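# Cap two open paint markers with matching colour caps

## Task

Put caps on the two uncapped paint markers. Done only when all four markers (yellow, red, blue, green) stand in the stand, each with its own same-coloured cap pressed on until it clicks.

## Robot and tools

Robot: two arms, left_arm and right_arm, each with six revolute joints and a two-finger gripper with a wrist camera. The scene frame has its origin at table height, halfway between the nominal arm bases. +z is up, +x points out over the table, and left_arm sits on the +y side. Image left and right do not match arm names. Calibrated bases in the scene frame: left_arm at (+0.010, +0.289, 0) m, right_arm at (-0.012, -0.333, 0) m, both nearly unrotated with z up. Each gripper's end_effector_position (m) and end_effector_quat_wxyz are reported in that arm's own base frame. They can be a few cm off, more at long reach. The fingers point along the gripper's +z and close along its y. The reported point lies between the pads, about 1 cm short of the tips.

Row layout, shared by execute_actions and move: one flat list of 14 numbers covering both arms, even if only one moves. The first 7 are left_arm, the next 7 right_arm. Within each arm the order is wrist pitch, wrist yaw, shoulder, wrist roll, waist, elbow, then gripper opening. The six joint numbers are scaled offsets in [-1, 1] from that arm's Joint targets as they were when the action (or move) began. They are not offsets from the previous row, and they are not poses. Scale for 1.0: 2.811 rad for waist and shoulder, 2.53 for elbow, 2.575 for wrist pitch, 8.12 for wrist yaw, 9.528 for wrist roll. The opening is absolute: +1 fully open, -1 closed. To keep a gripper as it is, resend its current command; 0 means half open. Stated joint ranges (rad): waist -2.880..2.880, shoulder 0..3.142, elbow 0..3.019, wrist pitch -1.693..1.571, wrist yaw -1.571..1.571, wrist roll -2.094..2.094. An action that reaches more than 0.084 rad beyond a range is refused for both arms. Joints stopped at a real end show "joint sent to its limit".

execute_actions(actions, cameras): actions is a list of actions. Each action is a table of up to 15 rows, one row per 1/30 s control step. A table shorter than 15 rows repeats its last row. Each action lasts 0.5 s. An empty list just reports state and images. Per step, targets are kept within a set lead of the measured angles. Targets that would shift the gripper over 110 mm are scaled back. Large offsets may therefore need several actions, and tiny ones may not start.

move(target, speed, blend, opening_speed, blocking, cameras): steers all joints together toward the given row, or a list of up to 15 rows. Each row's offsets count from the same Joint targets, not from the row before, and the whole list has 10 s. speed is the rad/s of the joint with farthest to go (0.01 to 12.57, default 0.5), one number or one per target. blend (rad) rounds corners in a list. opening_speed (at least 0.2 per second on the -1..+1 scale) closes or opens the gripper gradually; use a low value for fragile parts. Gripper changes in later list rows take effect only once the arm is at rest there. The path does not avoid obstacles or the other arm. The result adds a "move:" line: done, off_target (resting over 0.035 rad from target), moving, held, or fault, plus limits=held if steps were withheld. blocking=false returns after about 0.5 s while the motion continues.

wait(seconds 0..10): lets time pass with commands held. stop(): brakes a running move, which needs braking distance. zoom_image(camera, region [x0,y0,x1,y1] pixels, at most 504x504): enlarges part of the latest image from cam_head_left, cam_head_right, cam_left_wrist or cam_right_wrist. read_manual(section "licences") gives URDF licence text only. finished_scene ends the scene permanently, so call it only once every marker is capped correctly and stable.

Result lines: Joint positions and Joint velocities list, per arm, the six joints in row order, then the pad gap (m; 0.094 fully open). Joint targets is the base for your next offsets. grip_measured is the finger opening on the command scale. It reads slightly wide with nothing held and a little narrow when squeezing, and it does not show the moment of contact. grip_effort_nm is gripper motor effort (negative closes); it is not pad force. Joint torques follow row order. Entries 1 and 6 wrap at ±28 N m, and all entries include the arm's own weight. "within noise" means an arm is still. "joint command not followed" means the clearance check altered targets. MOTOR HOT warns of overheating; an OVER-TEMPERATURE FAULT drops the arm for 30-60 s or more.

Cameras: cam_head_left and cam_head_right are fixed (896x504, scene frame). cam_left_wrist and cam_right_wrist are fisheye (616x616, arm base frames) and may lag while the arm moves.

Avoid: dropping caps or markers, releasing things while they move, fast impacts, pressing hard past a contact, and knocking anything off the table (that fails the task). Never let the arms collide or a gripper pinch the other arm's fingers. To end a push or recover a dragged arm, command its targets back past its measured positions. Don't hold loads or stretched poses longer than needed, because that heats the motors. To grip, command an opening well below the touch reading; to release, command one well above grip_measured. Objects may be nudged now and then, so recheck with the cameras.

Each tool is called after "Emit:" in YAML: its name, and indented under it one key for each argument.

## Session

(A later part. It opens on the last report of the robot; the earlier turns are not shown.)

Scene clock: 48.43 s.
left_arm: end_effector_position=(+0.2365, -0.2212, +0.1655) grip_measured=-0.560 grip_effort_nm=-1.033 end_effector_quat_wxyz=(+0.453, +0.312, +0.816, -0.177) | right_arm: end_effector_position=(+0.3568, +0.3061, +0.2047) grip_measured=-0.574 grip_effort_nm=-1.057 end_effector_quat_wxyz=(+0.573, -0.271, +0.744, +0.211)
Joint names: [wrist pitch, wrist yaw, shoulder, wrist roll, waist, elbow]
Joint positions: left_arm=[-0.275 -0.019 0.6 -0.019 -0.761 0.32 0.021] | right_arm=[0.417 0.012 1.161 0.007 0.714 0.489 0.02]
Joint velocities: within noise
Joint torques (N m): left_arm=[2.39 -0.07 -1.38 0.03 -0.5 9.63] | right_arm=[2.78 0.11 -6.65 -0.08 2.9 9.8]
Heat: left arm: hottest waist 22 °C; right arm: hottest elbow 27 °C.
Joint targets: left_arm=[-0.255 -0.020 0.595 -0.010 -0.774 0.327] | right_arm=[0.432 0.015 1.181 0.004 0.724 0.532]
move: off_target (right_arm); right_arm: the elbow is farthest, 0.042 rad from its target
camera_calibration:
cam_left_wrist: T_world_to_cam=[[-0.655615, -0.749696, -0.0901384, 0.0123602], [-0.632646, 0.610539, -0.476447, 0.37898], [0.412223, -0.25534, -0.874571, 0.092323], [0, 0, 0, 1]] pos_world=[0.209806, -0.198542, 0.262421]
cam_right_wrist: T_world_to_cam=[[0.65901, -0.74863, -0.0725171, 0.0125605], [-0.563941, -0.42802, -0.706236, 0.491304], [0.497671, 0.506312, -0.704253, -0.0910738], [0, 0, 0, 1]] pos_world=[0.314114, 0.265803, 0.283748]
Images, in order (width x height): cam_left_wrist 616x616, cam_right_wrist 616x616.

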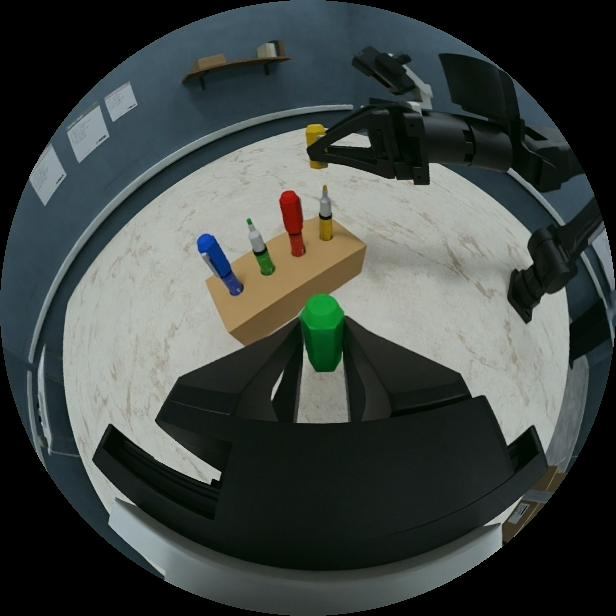

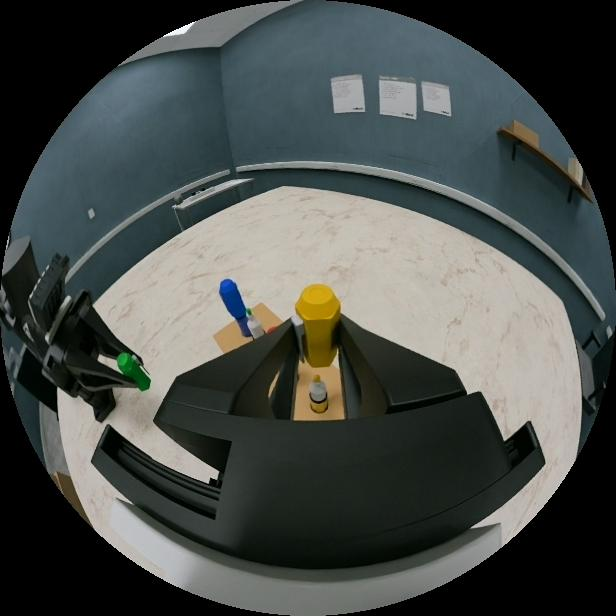

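Emit:
move:
  target: [0, 0, 0, 0, 0, 0, -0.8, 0.02175, 0.00099, 0.00854, 0, 0.00285, -0.03162, -0.8]
  speed: 0.15
  cameras: ["cam_left_wrist", "cam_right_wrist"]

Emit:
zoom_image:
  camera: "cam_left_wrist"
  region: [280, 120, 380, 260]

Emit:
zoom_image:
  camera: "cam_right_wrist"
  region: [270, 300, 370, 430]

Scene clock: 52.53 s.
left_arm: end_effector_position=(+0.2365, -0.2212, +0.1655) grip_measured=-0.560 grip_effort_nm=-1.033 end_effector_quat_wxyz=(+0.453, +0.312, +0.816, -0.177) | right_arm: end_effector_position=(+0.3521, +0.3051, +0.1911) grip_measured=-0.574 grip_effort_nm=-1.057 end_effector_quat_wxyz=(+0.574, -0.271, +0.743, +0.211)
Joint names: [wrist pitch, wrist yaw, shoulder, wrist roll, waist, elbow]
Joint positions: left_arm=[-0.275 -0.019 0.6 -0.019 -0.761 0.32 0.021] | right_arm=[0.473 0.02 1.185 0.007 0.722 0.458 0.02]
Joint velocities: within noise
Joint torques (N m): left_arm=[2.39 -0.07 -1.38 0.03 -0.5 9.62] | right_arm=[2.76 0.11 -6.71 -0.07 2.96 6.11]
Heat: left arm: hottest elbow 23 °C; right arm: hottest elbow 27 °C.
Joint targets: left_arm=[-0.255 -0.020 0.595 -0.010 -0.774 0.327] | right_arm=[0.488 0.023 1.205 0.004 0.732 0.451]
move: done
camera_calibration:
cam_left_wrist: T_world_to_cam=[[-0.655615, -0.749696, -0.0901384, 0.0123602], [-0.632646, 0.610539, -0.476447, 0.37898], [0.412223, -0.25534, -0.874571, 0.092323], [0, 0, 0, 1]] pos_world=[0.209806, -0.198542, 0.262421]
cam_right_wrist: T_world_to_cam=[[0.659413, -0.748467, -0.0705104, 0.0134165], [-0.562046, -0.428528, -0.707438, 0.478431], [0.499278, 0.506124, -0.70325, -0.0984737], [0, 0, 0, 1]] pos_world=[0.309219, 0.264903, 0.270155]
Images, in order (width x height): cam_left_wrist 616x616, cam_right_wrist 616x616.

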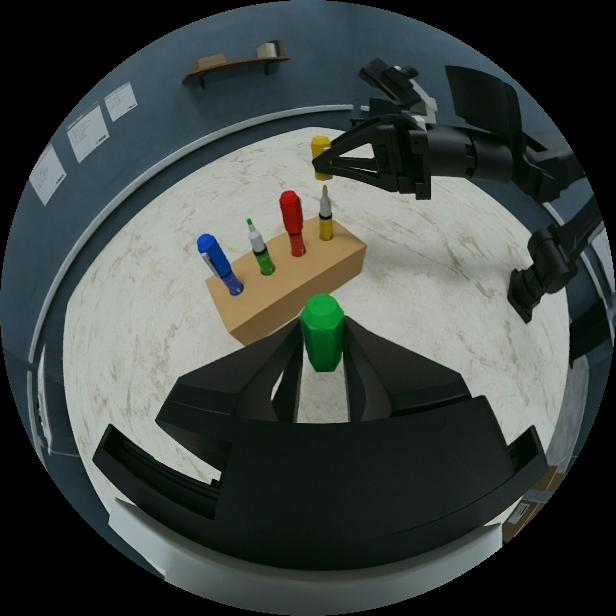

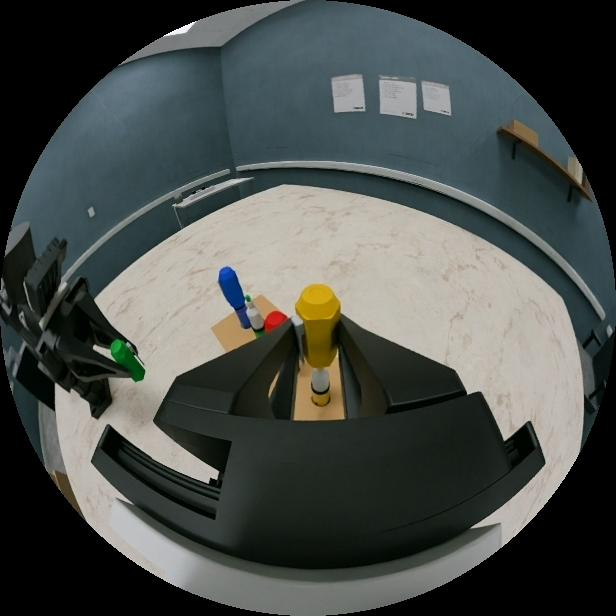

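Scaled by 3.600 from the camera's 616x616 image, which has a finer 880x880 frame.

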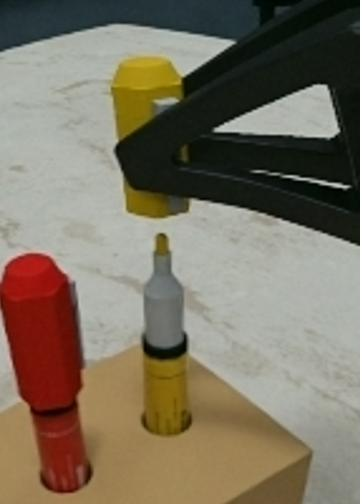

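Scaled by 3.877 from the camera's 616x616 image, which has a finer 880x880 frame.

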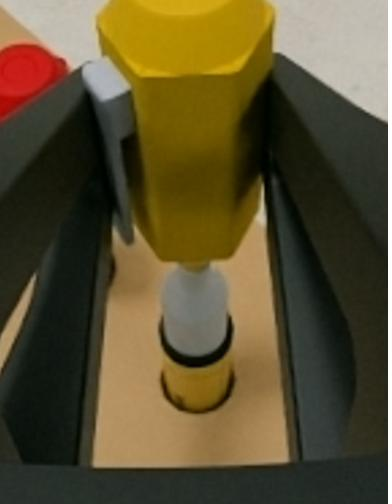

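Emit:
move:
  target: [0, 0, 0, 0, 0, 0, -0.8, 0.0344, 0, 0.0222, 0, 0, -0.0104, -0.8]
  speed: 0.2
  cameras: ["cam_left_wrist", "cam_right_wrist"]

Scene clock: 54.83 s.
left_arm: end_effector_position=(+0.2365, -0.2212, +0.1655) grip_measured=-0.560 grip_effort_nm=-1.033 end_effector_quat_wxyz=(+0.453, +0.312, +0.816, -0.177) | right_arm: end_effector_position=(+0.3523, +0.3053, +0.1717) grip_measured=-0.574 grip_effort_nm=-1.062 end_effector_quat_wxyz=(+0.575, -0.271, +0.743, +0.211)
Joint names: [wrist pitch, wrist yaw, shoulder, wrist roll, waist, elbow]
Joint positions: left_arm=[-0.275 -0.019 0.6 -0.019 -0.761 0.32 0.021] | right_arm=[0.561 0.02 1.247 0.007 0.722 0.433 0.02]
Joint velocities: within noise
Joint torques (N m): left_arm=[2.39 -0.07 -1.38 0.03 -0.56 9.65] | right_arm=[2.69 0.11 -7.06 -0.07 2.9 5.61]
Heat: left arm: hottest elbow 23 °C; right arm: hottest elbow 27 °C.
Joint targets: left_arm=[-0.255 -0.020 0.595 -0.010 -0.774 0.327] | right_arm=[0.577 0.023 1.267 0.004 0.732 0.425]
move: done
camera_calibration:
cam_left_wrist: T_world_to_cam=[[-0.655615, -0.749696, -0.0901384, 0.0123602], [-0.632646, 0.610539, -0.476447, 0.37898], [0.412223, -0.25534, -0.874571, 0.092323], [0, 0, 0, 1]] pos_world=[0.209806, -0.198542, 0.262421]
cam_right_wrist: T_world_to_cam=[[0.659474, -0.748416, -0.07048, 0.0120035], [-0.561436, -0.42802, -0.708229, 0.464544], [0.499883, 0.506629, -0.702456, -0.112877], [0, 0, 0, 1]] pos_world=[0.309321, 0.265004, 0.250559]
Images, in order (width x height): cam_left_wrist 616x616, cam_right_wrist 616x616.

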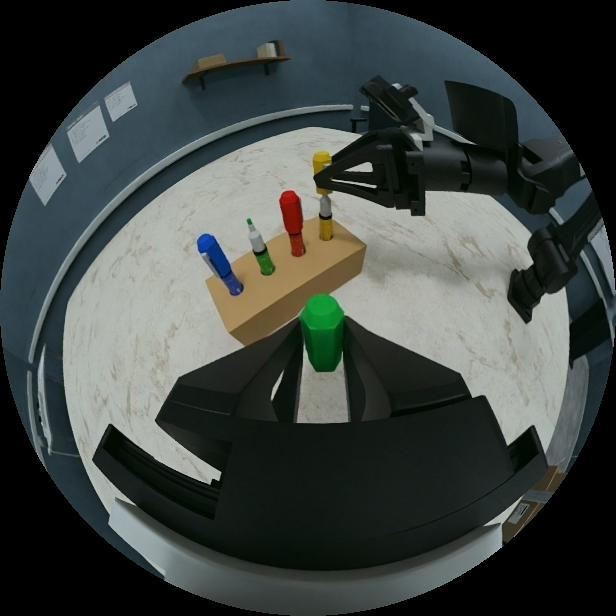

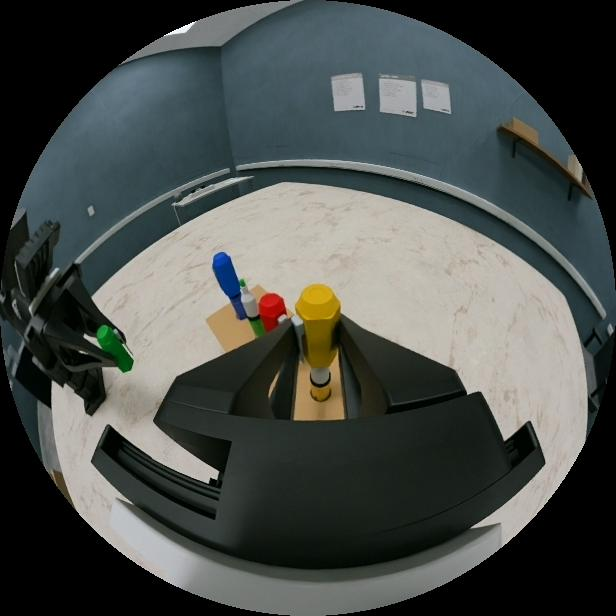

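Emit:
zoom_image:
  camera: "cam_left_wrist"
  region: [280, 120, 380, 260]

Emit:
zoom_image:
  camera: "cam_right_wrist"
  region: [250, 270, 390, 430]

Scaled by 3.600 from the camera's 616x616 image, which has a finer 880x880 frame.

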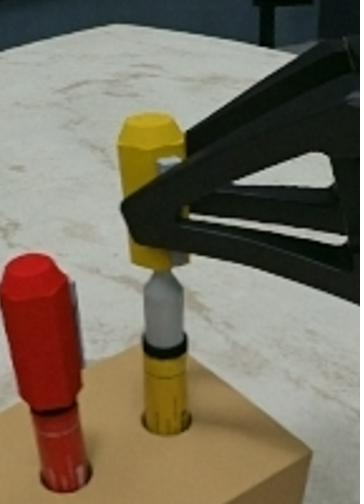

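Scaled by 3.150 from the camera's 616x616 image, which has a finer 880x880 frame.

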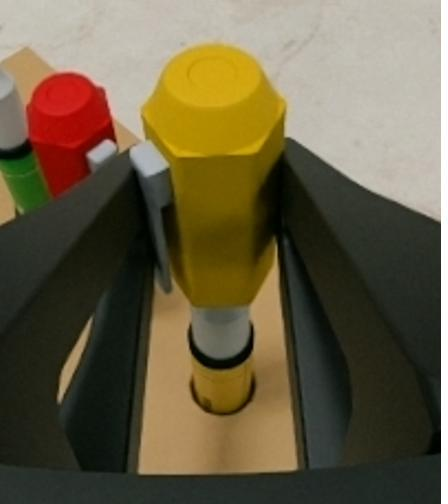

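Emit:
zoom_image:
  camera: "cam_left_wrist"
  region: [300, 145, 350, 245]

Scaled by 5.040 from the camera's 616x616 image, which has a finer 880x880 frame.

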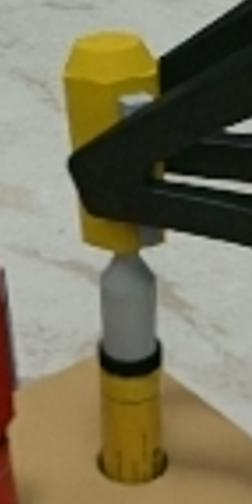

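Emit:
zoom_image:
  camera: "cam_left_wrist"
  region: [308, 148, 340, 200]

Emit:
zoom_image:
  camera: "cam_left_wrist"
  region: [308, 190, 340, 242]

Scaled by 9.692 from the camera's 616x616 image, which has a finer 880x880 frame.

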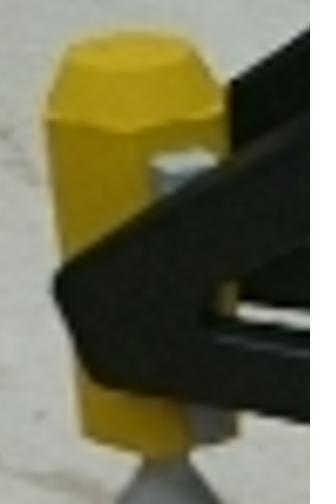

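Scaled by 9.692 from the camera's 616x616 image, which has a finer 880x880 frame.

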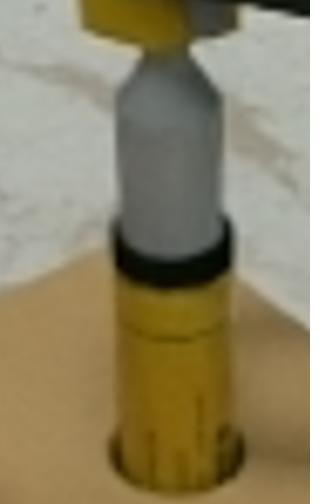

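Emit:
zoom_image:
  camera: "cam_right_wrist"
  region: [290, 340, 350, 410]

Scaled by 7.200 from the camera's 616x616 image, which has a finer 880x880 frame.

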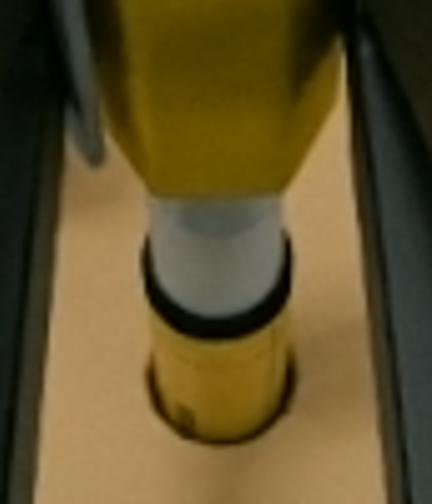

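Emit:
move:
  target:
    - [0, 0, 0, 0, 0, 0, -0.8, 0.04264, 0, 0.02266, 0, 0, -0.01071, -0.8]
    - [0, 0, 0, 0, 0, 0, -0.8, 0.07056, 0, 0.04322, 0, 0.0002, -0.01628, -0.8]
  speed: 0.2
  blend: 0.02
  cameras: ["cam_left_wrist", "cam_right_wrist"]

Emit:
zoom_image:
  camera: "cam_left_wrist"
  region: [270, 150, 350, 250]

Emit:
zoom_image:
  camera: "cam_right_wrist"
  region: [280, 320, 360, 420]

Scene clock: 58.23 s.
left_arm: end_effector_position=(+0.2365, -0.2212, +0.1655) grip_measured=-0.560 grip_effort_nm=-1.038 end_effector_quat_wxyz=(+0.453, +0.312, +0.816, -0.177) | right_arm: end_effector_position=(+0.3526, +0.3058, +0.1456) grip_measured=-0.574 grip_effort_nm=-1.062 end_effector_quat_wxyz=(+0.585, -0.268, +0.734, +0.215)
Joint names: [wrist pitch, wrist yaw, shoulder, wrist roll, waist, elbow]
Joint positions: left_arm=[-0.275 -0.019 0.6 -0.019 -0.761 0.32 0.021] | right_arm=[0.745 0.02 1.364 0.007 0.723 0.395 0.02]
Joint velocities: within noise
Joint torques (N m): left_arm=[2.39 -0.07 -1.32 0.03 -0.5 9.63] | right_arm=[2.69 0.11 -7.3 -0.07 2.9 4.48]
Heat: left arm: hottest elbow 23 °C; right arm: hottest elbow 27 °C.
Joint targets: left_arm=[-0.255 -0.020 0.595 -0.010 -0.774 0.327] | right_arm=[0.758 0.023 1.389 0.004 0.733 0.384]
move: done
camera_calibration:
cam_left_wrist: T_world_to_cam=[[-0.655615, -0.749696, -0.0901384, 0.0123602], [-0.632646, 0.610539, -0.476447, 0.37898], [0.412223, -0.25534, -0.874571, 0.092323], [0, 0, 0, 1]] pos_world=[0.209806, -0.198542, 0.262421]
cam_right_wrist: T_world_to_cam=[[0.661304, -0.746799, -0.0704837, 0.00922277], [-0.54545, -0.414238, -0.728623, 0.439579], [0.514938, 0.520287, -0.681278, -0.144098], [0, 0, 0, 1]] pos_world=[0.307871, 0.26395, 0.222767]
Images, in order (width x height): cam_left_wrist 616x616, cam_right_wrist 616x616.

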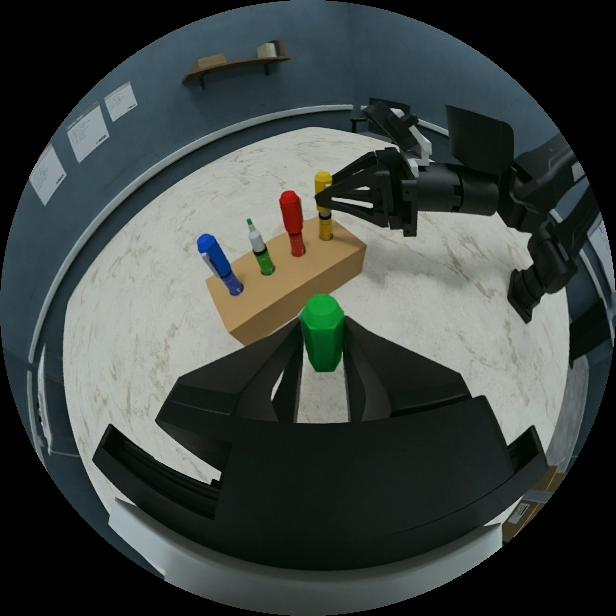

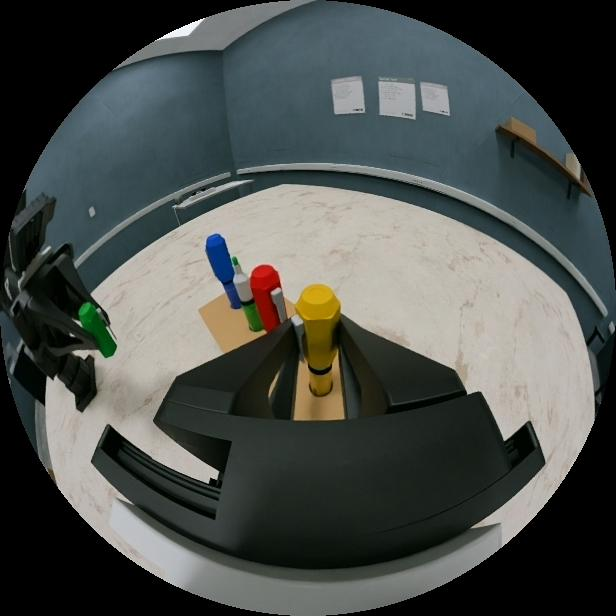

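Scaled by 5.040 from the camera's 616x616 image, which has a finer 880x880 frame.

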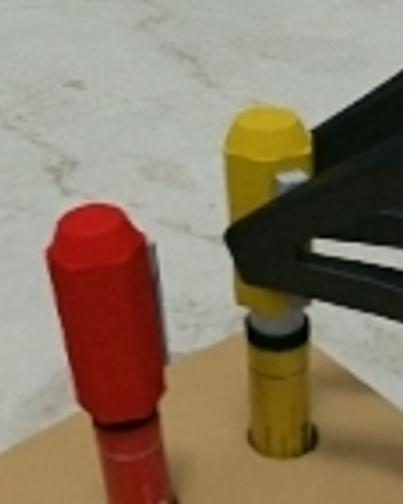

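Scaled by 5.040 from the camera's 616x616 image, which has a finer 880x880 frame.

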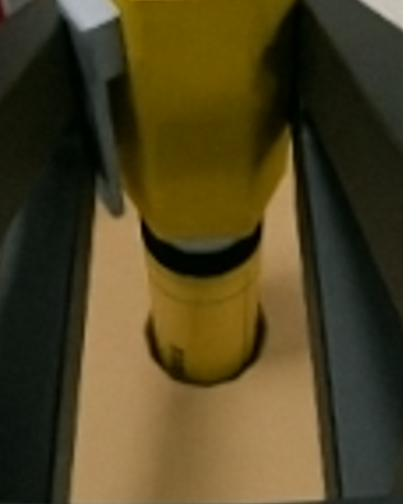

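Emit:
move:
  target:
    - [0, 0, 0, 0, 0, 0, -0.8, 0.02983, 0, 0.02334, 0, 0, -0.00443, -0.8]
    - [0, 0, 0, 0, 0, 0, -0.8, 0.06043, 0, 0.04813, 0, 0, -0.00802, -0.8]
  speed: 0.2
  blend: 0.02
  cameras: ["cam_left_wrist", "cam_right_wrist"]

Emit:
zoom_image:
  camera: "cam_left_wrist"
  region: [270, 150, 350, 250]

Emit:
zoom_image:
  camera: "cam_right_wrist"
  region: [280, 320, 360, 420]

Scene clock: 60.00 s.
left_arm: end_effector_position=(+0.2365, -0.2212, +0.1655) grip_measured=-0.560 grip_effort_nm=-1.028 end_effector_quat_wxyz=(+0.453, +0.312, +0.816, -0.177) | right_arm: end_effector_position=(+0.3555, +0.3080, +0.1266) grip_measured=-0.634 grip_effort_nm=-1.033 end_effector_quat_wxyz=(+0.600, -0.263, +0.723, +0.220)
Joint names: [wrist pitch, wrist yaw, shoulder, wrist roll, waist, elbow]
Joint positions: left_arm=[-0.275 -0.019 0.6 -0.019 -0.761 0.32 0.021] | right_arm=[0.924 0.024 1.488 0.007 0.723 0.379 0.017]
Joint velocities: within noise
Joint torques (N m): left_arm=[2.4 -0.07 -1.38 0.03 -0.5 9.63] | right_arm=[1.89 -0.05 -7.12 -0.07 2.9 3.34]
Heat: left arm: hottest elbow 23 °C; right arm: hottest elbow 27 °C.
Joint targets: left_arm=[-0.255 -0.020 0.595 -0.010 -0.774 0.327] | right_arm=[0.914 0.024 1.524 0.004 0.733 0.364]
move: off_target (right_arm); right_arm: the shoulder is farthest, 0.037 rad from its target
camera_calibration:
cam_left_wrist: T_world_to_cam=[[-0.655615, -0.749696, -0.0901384, 0.0123602], [-0.632646, 0.610539, -0.476447, 0.37898], [0.412223, -0.25534, -0.874571, 0.092323], [0, 0, 0, 1]] pos_world=[0.209806, -0.198542, 0.262421]
cam_right_wrist: T_world_to_cam=[[0.661205, -0.746966, -0.0696396, 0.00757077], [-0.524192, -0.393603, -0.755182, 0.417781], [0.536685, 0.535835, -0.651806, -0.17599], [0, 0, 0, 1]] pos_world=[0.308443, 0.264397, 0.201316]
Images, in order (width x height): cam_left_wrist 616x616, cam_right_wrist 616x616.

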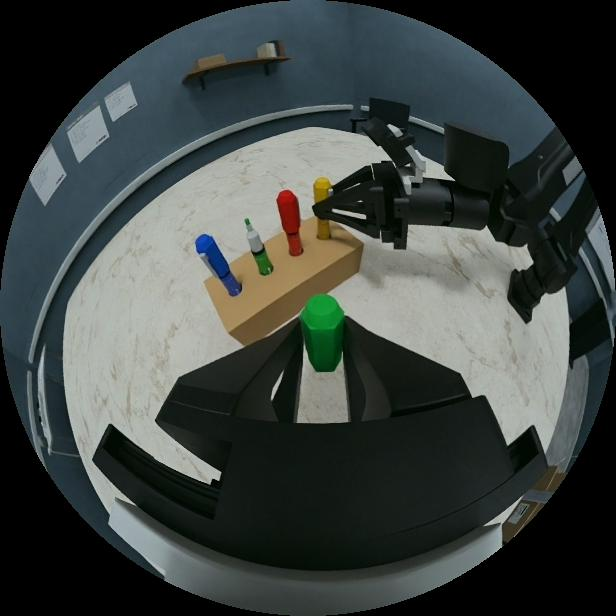

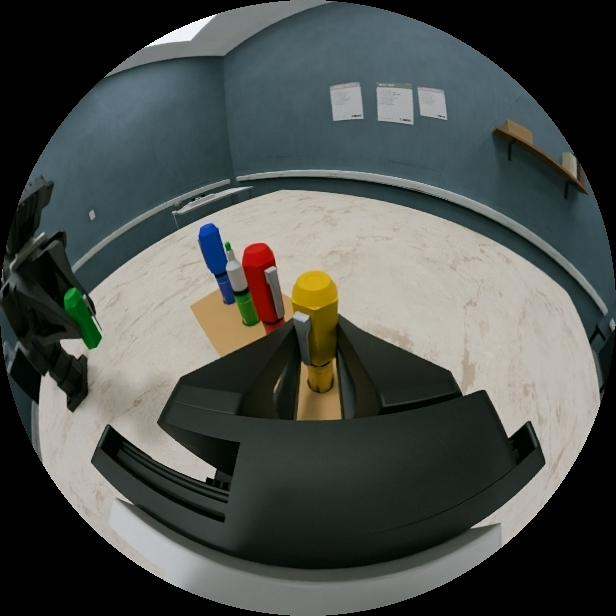

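Scaled by 5.040 from the camera's 616x616 image, which has a finer 880x880 frame.

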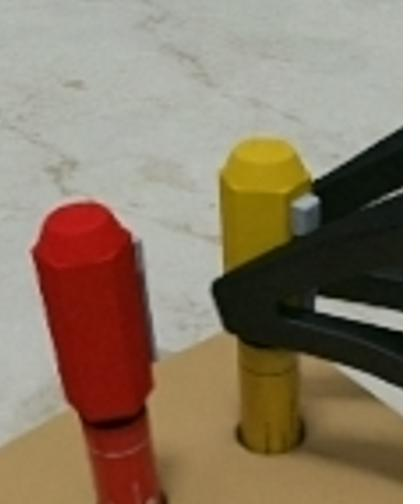

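Scaled by 5.040 from the camera's 616x616 image, which has a finer 880x880 frame.

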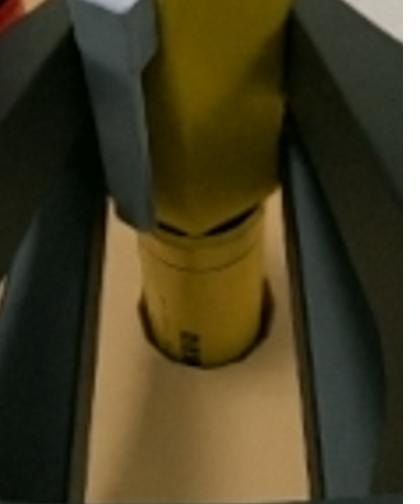

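Emit:
zoom_image:
  camera: "cam_right_wrist"
  region: [295, 350, 345, 400]

Emit:
zoom_image:
  camera: "cam_left_wrist"
  region: [305, 170, 345, 245]

Emit:
zoom_image:
  camera: "cam_left_wrist"
  region: [270, 185, 310, 260]

Scaled by 10.080 from the camera's 616x616 image, which has a finer 880x880 frame.

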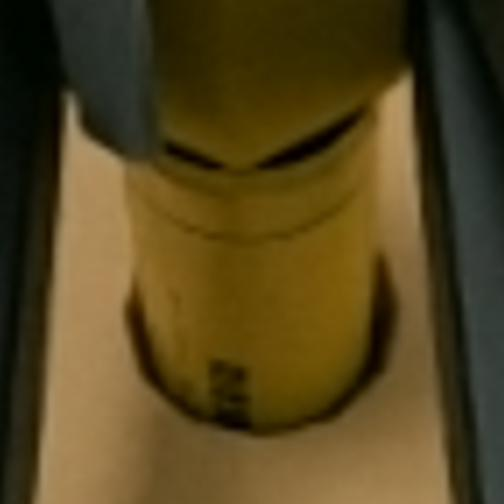

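Scaled by 6.720 from the camera's 616x616 image, which has a finer 880x880 frame.

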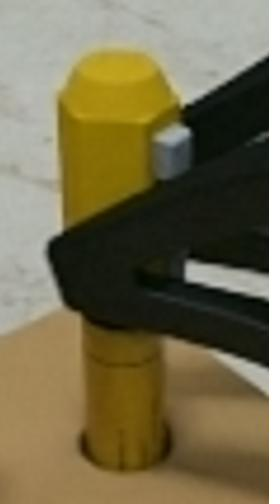

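Scaled by 6.720 from the camera's 616x616 image, which has a finer 880x880 frame.

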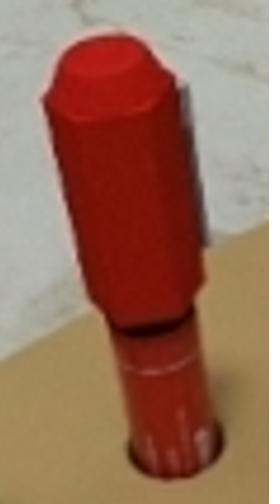

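Emit:
move:
  target:
    - [0, 0, 0, 0, 0, 0, -0.8, 0.04885, 0, 0.03863, 0, 0, -0.0068, -0.8]
    - [0, 0, 0, 0, 0, 0, -0.8, 0.085, 0, 0.068, 0, 0, -0.010, -0.8]
  speed: 0.25
  blend: 0.02
  cameras: ["cam_left_wrist", "cam_right_wrist"]

Emit:
zoom_image:
  camera: "cam_left_wrist"
  region: [270, 150, 350, 250]

Emit:
zoom_image:
  camera: "cam_right_wrist"
  region: [280, 320, 360, 420]

Scene clock: 63.30 s.
left_arm: end_effector_position=(+0.2365, -0.2212, +0.1655) grip_measured=-0.560 grip_effort_nm=-1.033 end_effector_quat_wxyz=(+0.453, +0.312, +0.816, -0.177) | right_arm: end_effector_position=(+0.3563, +0.3087, +0.1219) grip_measured=-0.636 grip_effort_nm=-1.057 end_effector_quat_wxyz=(+0.638, -0.250, +0.690, +0.235)
Joint names: [wrist pitch, wrist yaw, shoulder, wrist roll, waist, elbow]
Joint positions: left_arm=[-0.275 -0.019 0.6 -0.019 -0.761 0.32 0.021] | right_arm=[1.188 0.024 1.626 0.007 0.723 0.363 0.017]
Joint velocities: within noise
Joint torques (N m): left_arm=[2.4 -0.07 -1.38 0.03 -0.5 9.63] | right_arm=[0.25 -0.07 -3.08 -0.07 2.84 1.73]
Heat: left arm: hottest elbow 23 °C; right arm: hottest elbow 27 °C.
Joint targets: left_arm=[-0.255 -0.020 0.595 -0.010 -0.774 0.327] | right_arm=[1.133 0.023 1.715 0.004 0.733 0.339]
move: off_target (right_arm); right_arm: the shoulder is farthest, 0.089 rad from its target
camera_calibration:
cam_left_wrist: T_world_to_cam=[[-0.655615, -0.749696, -0.0901384, 0.0123602], [-0.632646, 0.610539, -0.476447, 0.37898], [0.412223, -0.25534, -0.874571, 0.092323], [0, 0, 0, 1]] pos_world=[0.209806, -0.198542, 0.262421]
cam_right_wrist: T_world_to_cam=[[0.666841, -0.741983, -0.06917, 0.00364547], [-0.460378, -0.337201, -0.821186, 0.382805], [0.585982, 0.579445, -0.566453, -0.221321], [0, 0, 0, 1]] pos_world=[0.303494, 0.260031, 0.189238]
Images, in order (width x height): cam_left_wrist 616x616, cam_right_wrist 616x616.

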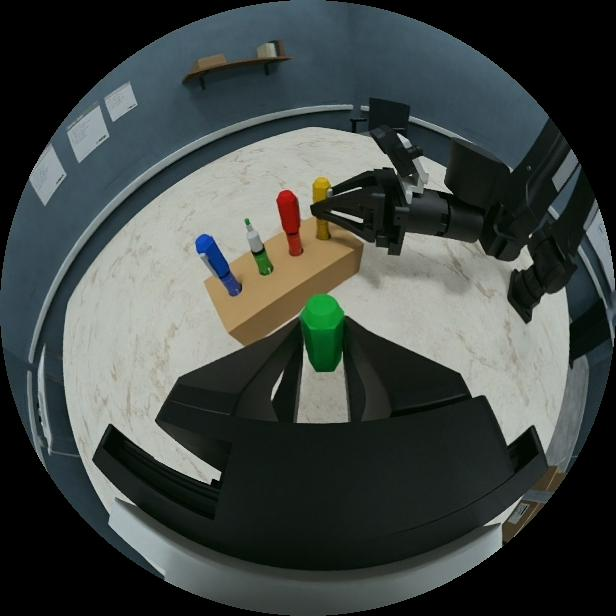

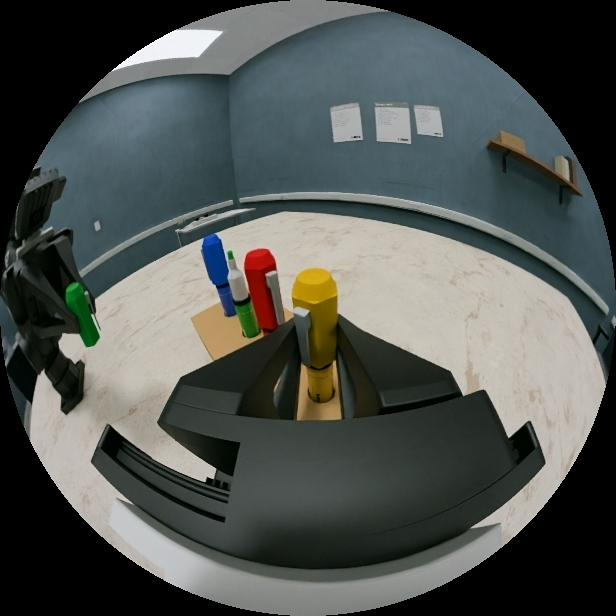

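Scaled by 5.040 from the camera's 616x616 image, which has a finer 880x880 frame.

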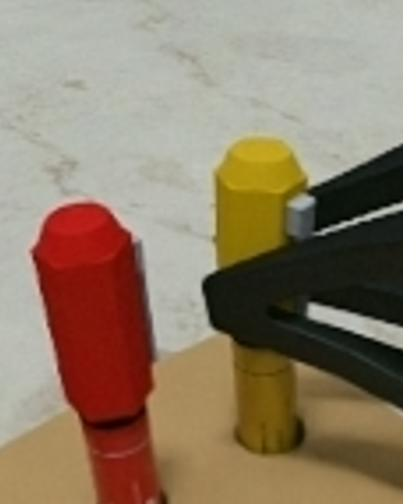

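Scaled by 5.040 from the camera's 616x616 image, which has a finer 880x880 frame.

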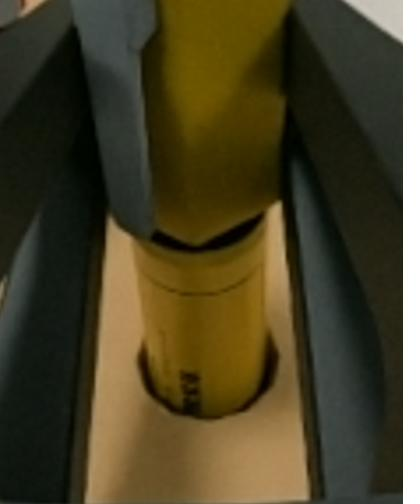

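Emit:
move:
  target: [0, 0, 0, 0, 0, 0, -0.8, 0.01204, 0, -0.04874, 0, 0, 0.00632, -0.8]
  speed: 0.2
  cameras: ["cam_left_wrist", "cam_right_wrist"]

Emit:
zoom_image:
  camera: "cam_left_wrist"
  region: [270, 150, 350, 250]

Emit:
zoom_image:
  camera: "cam_right_wrist"
  region: [280, 320, 360, 420]

Scene clock: 65.70 s.
left_arm: end_effector_position=(+0.2365, -0.2212, +0.1655) grip_measured=-0.560 grip_effort_nm=-1.023 end_effector_quat_wxyz=(+0.453, +0.312, +0.816, -0.177) | right_arm: end_effector_position=(+0.3551, +0.3076, +0.1306) grip_measured=-0.636 grip_effort_nm=-1.057 end_effector_quat_wxyz=(+0.642, -0.248, +0.686, +0.236)
Joint names: [wrist pitch, wrist yaw, shoulder, wrist roll, waist, elbow]
Joint positions: left_arm=[-0.275 -0.019 0.6 -0.019 -0.761 0.32 0.021] | right_arm=[1.171 0.024 1.595 0.007 0.723 0.359 0.017]
Joint velocities: within noise
Joint torques (N m): left_arm=[2.4 -0.07 -1.38 0.03 -0.5 9.63] | right_arm=[1.99 -0.07 -12.69 -0.07 2.96 3.22]
Heat: left arm: hottest elbow 24 °C; right arm: hottest elbow 27 °C.
Joint targets: left_arm=[-0.255 -0.020 0.595 -0.010 -0.774 0.327] | right_arm=[1.164 0.023 1.578 0.004 0.733 0.354]
move: done
camera_calibration:
cam_left_wrist: T_world_to_cam=[[-0.655615, -0.749696, -0.0901384, 0.0123602], [-0.632646, 0.610539, -0.476447, 0.37898], [0.412223, -0.25534, -0.874571, 0.092323], [0, 0, 0, 1]] pos_world=[0.209806, -0.198542, 0.262421]
cam_right_wrist: T_world_to_cam=[[0.66739, -0.7415, -0.0690485, 0.00388637], [-0.453551, -0.331172, -0.827416, 0.385498], [0.590662, 0.583526, -0.557329, -0.219176], [0, 0, 0, 1]] pos_world=[0.301708, 0.258442, 0.197082]
Images, in order (width x height): cam_left_wrist 616x616, cam_right_wrist 616x616.

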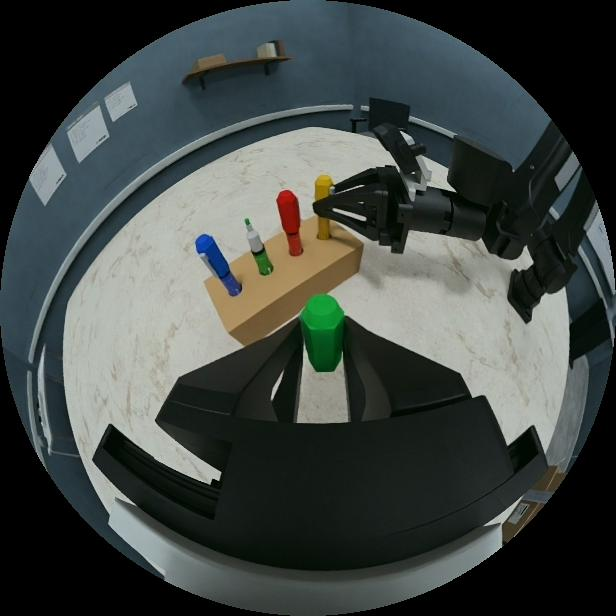

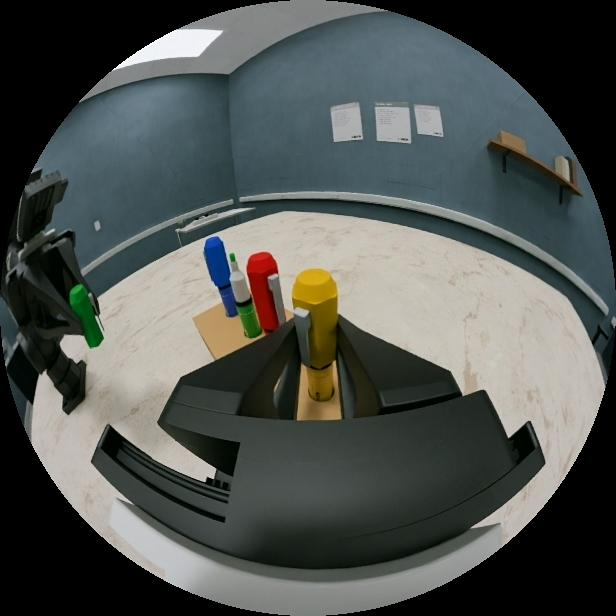

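Scaled by 5.040 from the camera's 616x616 image, which has a finer 880x880 frame.

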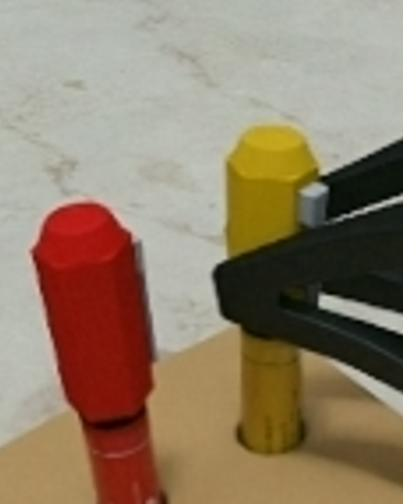

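Scaled by 5.040 from the camera's 616x616 image, which has a finer 880x880 frame.

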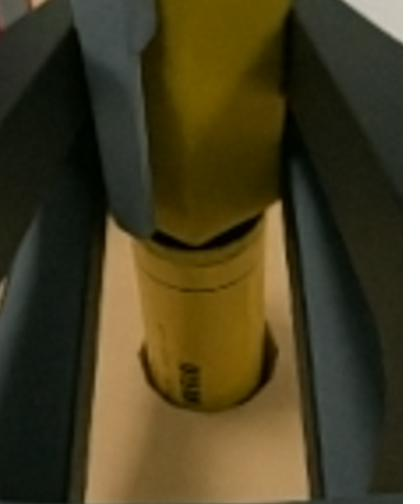

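Emit:
move:
  target:
    - [0, 0, 0, 0, 0, 0, -0.8, 0.02703, 0, 0.02938, 0, 0, -0.00198, -0.8]
    - [0, 0, 0, 0, 0, 0, -0.8, 0.02703, 0, 0.02938, 0, 0, -0.00198, -0.25]
  speed: 0.2
  opening_speed: 1.0
  cameras: ["cam_left_wrist", "cam_right_wrist"]

Emit:
zoom_image:
  camera: "cam_left_wrist"
  region: [270, 150, 350, 250]

Emit:
zoom_image:
  camera: "cam_right_wrist"
  region: [280, 320, 360, 420]

Scene clock: 67.90 s.
left_arm: end_effector_position=(+0.2365, -0.2212, +0.1655) grip_measured=-0.560 grip_effort_nm=-1.033 end_effector_quat_wxyz=(+0.453, +0.312, +0.816, -0.177) | right_arm: end_effector_position=(+0.3549, +0.3074, +0.1238) grip_measured=-0.253 grip_effort_nm=0.120 end_effector_quat_wxyz=(+0.644, -0.247, +0.684, +0.237)
Joint names: [wrist pitch, wrist yaw, shoulder, wrist roll, waist, elbow]
Joint positions: left_arm=[-0.275 -0.019 0.6 -0.019 -0.761 0.32 0.021] | right_arm=[1.223 0.024 1.637 0.007 0.723 0.356 0.035]
Joint velocities: within noise
Joint torques (N m): left_arm=[2.39 -0.07 -1.32 0.03 -0.5 9.63] | right_arm=[2.61 -0.07 -9.17 -0.07 3.02 2.77]
Heat: left arm: hottest elbow 24 °C; right arm: hottest elbow 26 °C.
Joint targets: left_arm=[-0.255 -0.020 0.595 -0.010 -0.774 0.327] | right_arm=[1.234 0.023 1.661 0.004 0.733 0.349]
move: done
camera_calibration:
cam_left_wrist: T_world_to_cam=[[-0.655615, -0.749696, -0.0901384, 0.0123602], [-0.632646, 0.610539, -0.476447, 0.37898], [0.412223, -0.25534, -0.874571, 0.092323], [0, 0, 0, 1]] pos_world=[0.209806, -0.198542, 0.262421]
cam_right_wrist: T_world_to_cam=[[0.667768, -0.741173, -0.0689188, 0.00311005], [-0.448526, -0.326749, -0.831901, 0.377136], [0.594063, 0.586429, -0.550627, -0.225632], [0, 0, 0, 1]] pos_world=[0.301118, 0.257851, 0.189715]
Images, in order (width x height): cam_left_wrist 616x616, cam_right_wrist 616x616.

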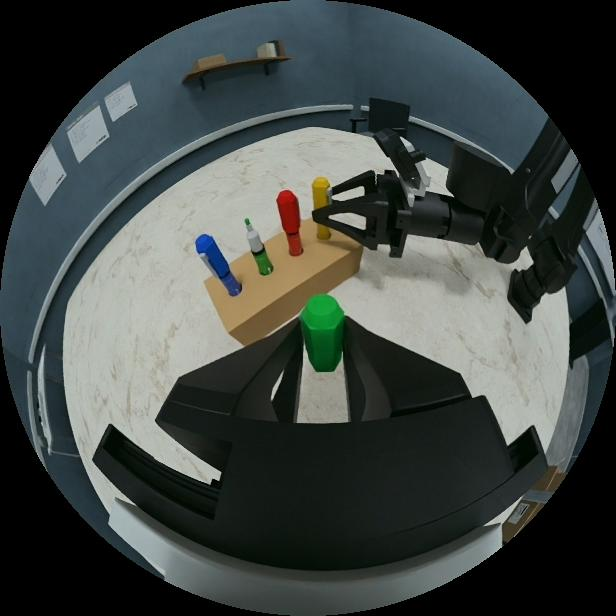

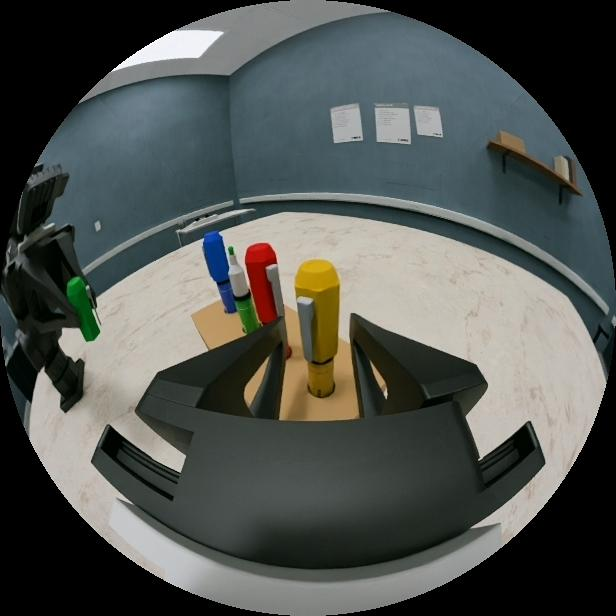

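Scaled by 5.040 from the camera's 616x616 image, which has a finer 880x880 frame.

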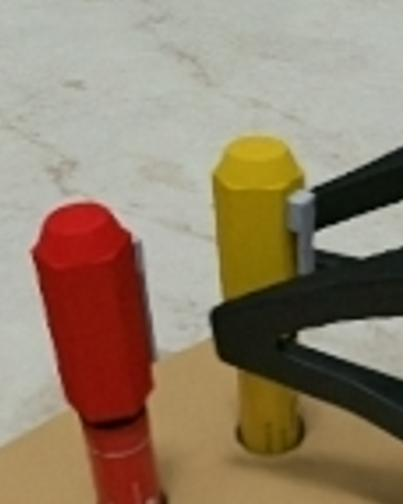

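Scaled by 5.040 from the camera's 616x616 image, which has a finer 880x880 frame.

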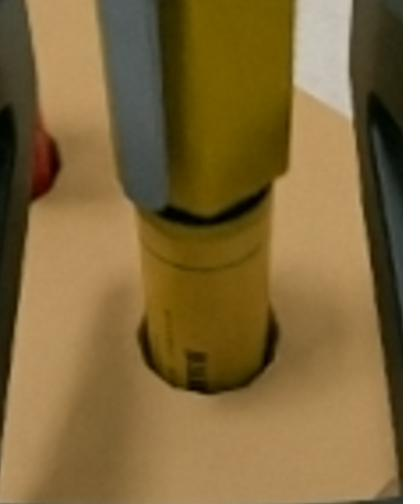

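Emit:
zoom_image:
  camera: "cam_right_wrist"
  region: [190, 220, 300, 380]

Emit:
zoom_image:
  camera: "cam_left_wrist"
  region: [190, 180, 310, 310]

Scaled by 3.150 from the camera's 616x616 image, which has a finer 880x880 frame.

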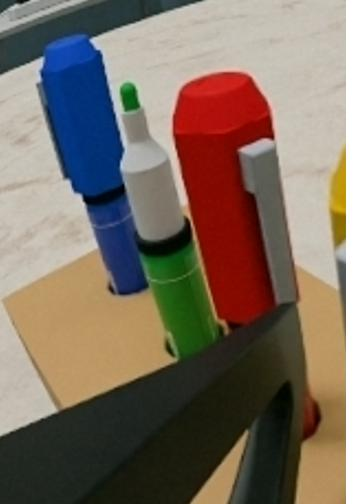

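Scaled by 3.877 from the camera's 616x616 image, which has a finer 880x880 frame.

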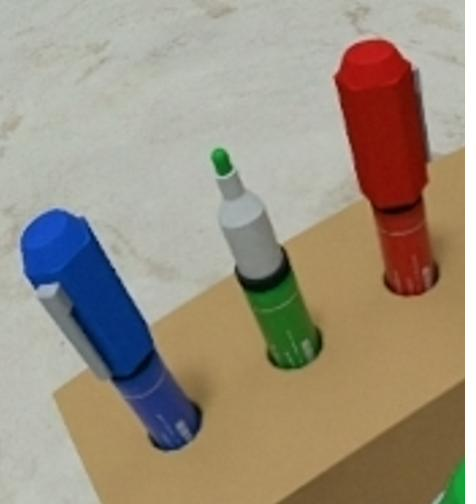

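Emit:
zoom_image:
  camera: "cam_left_wrist"
  region: [280, 280, 370, 380]

Emit:
zoom_image:
  camera: "cam_right_wrist"
  region: [50, 260, 120, 350]

Scaled by 5.040 from the camera's 616x616 image, which has a finer 880x880 frame.

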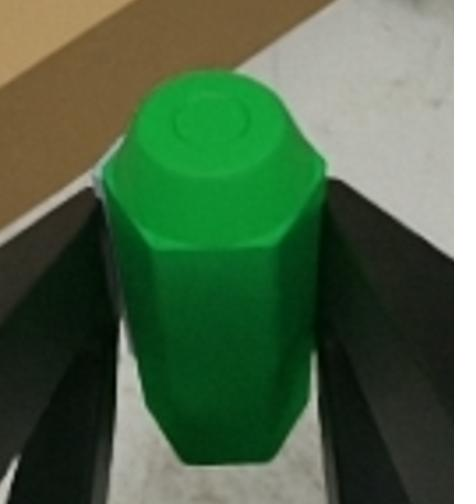

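Scaled by 5.600 from the camera's 616x616 image, which has a finer 880x880 frame.

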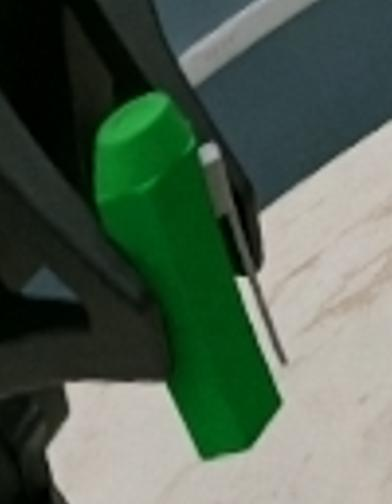

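Emit:
move:
  target:
    - [0.0155, -0.03879, -0.0007, -0.01448, -0.04447, 0.03676, -0.8, -0.10563, 0.0006, -0.12024, 0, 0, -0.05415, -0.25]
    - [0.19767, -0.08645, 0.20064, -0.02351, -0.01921, 0.10632, -0.8, -0.55806, -0.0009, -0.34187, 0, 0.04144, 0.01581, -0.25]
  speed: [0.45, 1.0]
  blend: 0.05
  cameras: ["cam_left_wrist", "cam_right_wrist"]

Scene clock: 74.30 s.
left_arm: end_effector_position=(+0.3723, -0.2481, +0.2093) grip_measured=-0.561 grip_effort_nm=-1.028 end_effector_quat_wxyz=(+0.600, +0.048, +0.798, -0.016) | right_arm: end_effector_position=(+0.2320, +0.2528, +0.1602) grip_measured=-0.253 grip_effort_nm=0.120 end_effector_quat_wxyz=(+0.444, -0.349, +0.803, +0.191)
Joint names: [wrist pitch, wrist yaw, shoulder, wrist roll, waist, elbow]
Joint positions: left_arm=[0.234 -0.719 1.157 -0.224 -0.843 0.543 0.021] | right_arm=[-0.194 0.02 0.709 0.007 0.839 0.341 0.035]
Joint velocities: within noise
Joint torques (N m): left_arm=[2.35 -0.32 -6.07 -0.14 1.73 12.04] | right_arm=[1.74 -0.2 -3.19 -0.07 3.02 11.15]
Heat: left arm: hottest elbow 24 °C; right arm: hottest elbow 27 °C.
Joint targets: left_arm=[0.254 -0.722 1.159 -0.234 -0.828 0.596] | right_arm=[-0.204 0.016 0.699 0.004 0.849 0.389]
move: off_target (left_arm, right_arm); left_arm: the elbow is farthest, 0.053 rad from its target; right_arm: the elbow is farthest, 0.048 rad from its target
camera_calibration:
cam_left_wrist: T_world_to_cam=[[-0.053851, -0.991389, -0.119366, -0.192662], [-0.709934, 0.122075, -0.693607, 0.455225], [0.702206, 0.0473904, -0.710395, 0.000622466], [0, 0, 0, 1]] pos_world=[0.312368, -0.246604, 0.293192]
cam_right_wrist: T_world_to_cam=[[0.72809, -0.682184, -0.0671564, 0.018002], [-0.629043, -0.626, -0.460899, 0.392579], [0.272378, 0.37782, -0.884908, 0.0803616], [0, 0, 0, 1]] pos_world=[0.211954, 0.227673, 0.253261]
Images, in order (width x height): cam_left_wrist 616x616, cam_right_wrist 616x616.

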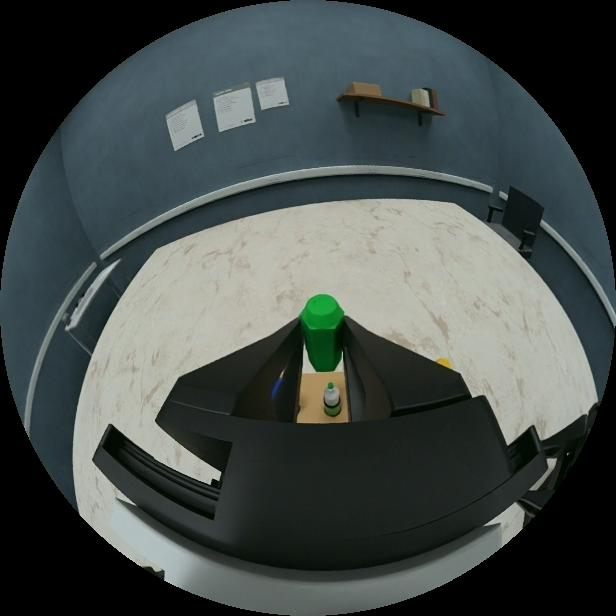

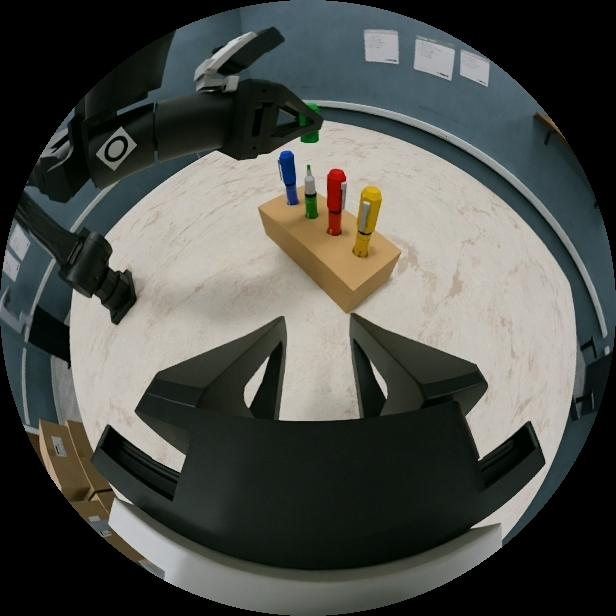

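Emit:
zoom_image:
  camera: "cam_right_wrist"
  region: [240, 80, 400, 280]

Emit:
zoom_image:
  camera: "cam_left_wrist"
  region: [280, 280, 380, 430]

Scaled by 2.520 from the camera's 616x616 image, which has a finer 880x880 frame.

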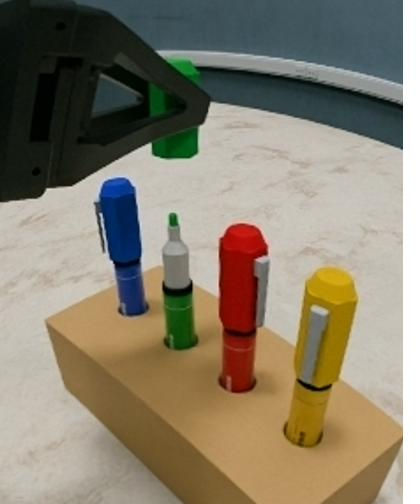

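Scaled by 3.360 from the camera's 616x616 image, which has a finer 880x880 frame.

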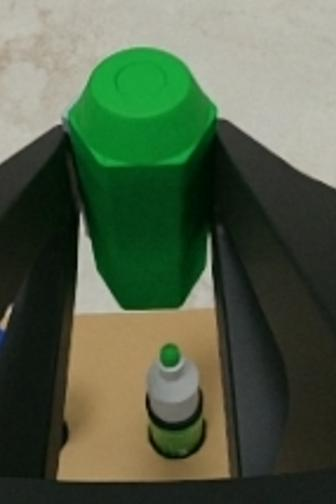

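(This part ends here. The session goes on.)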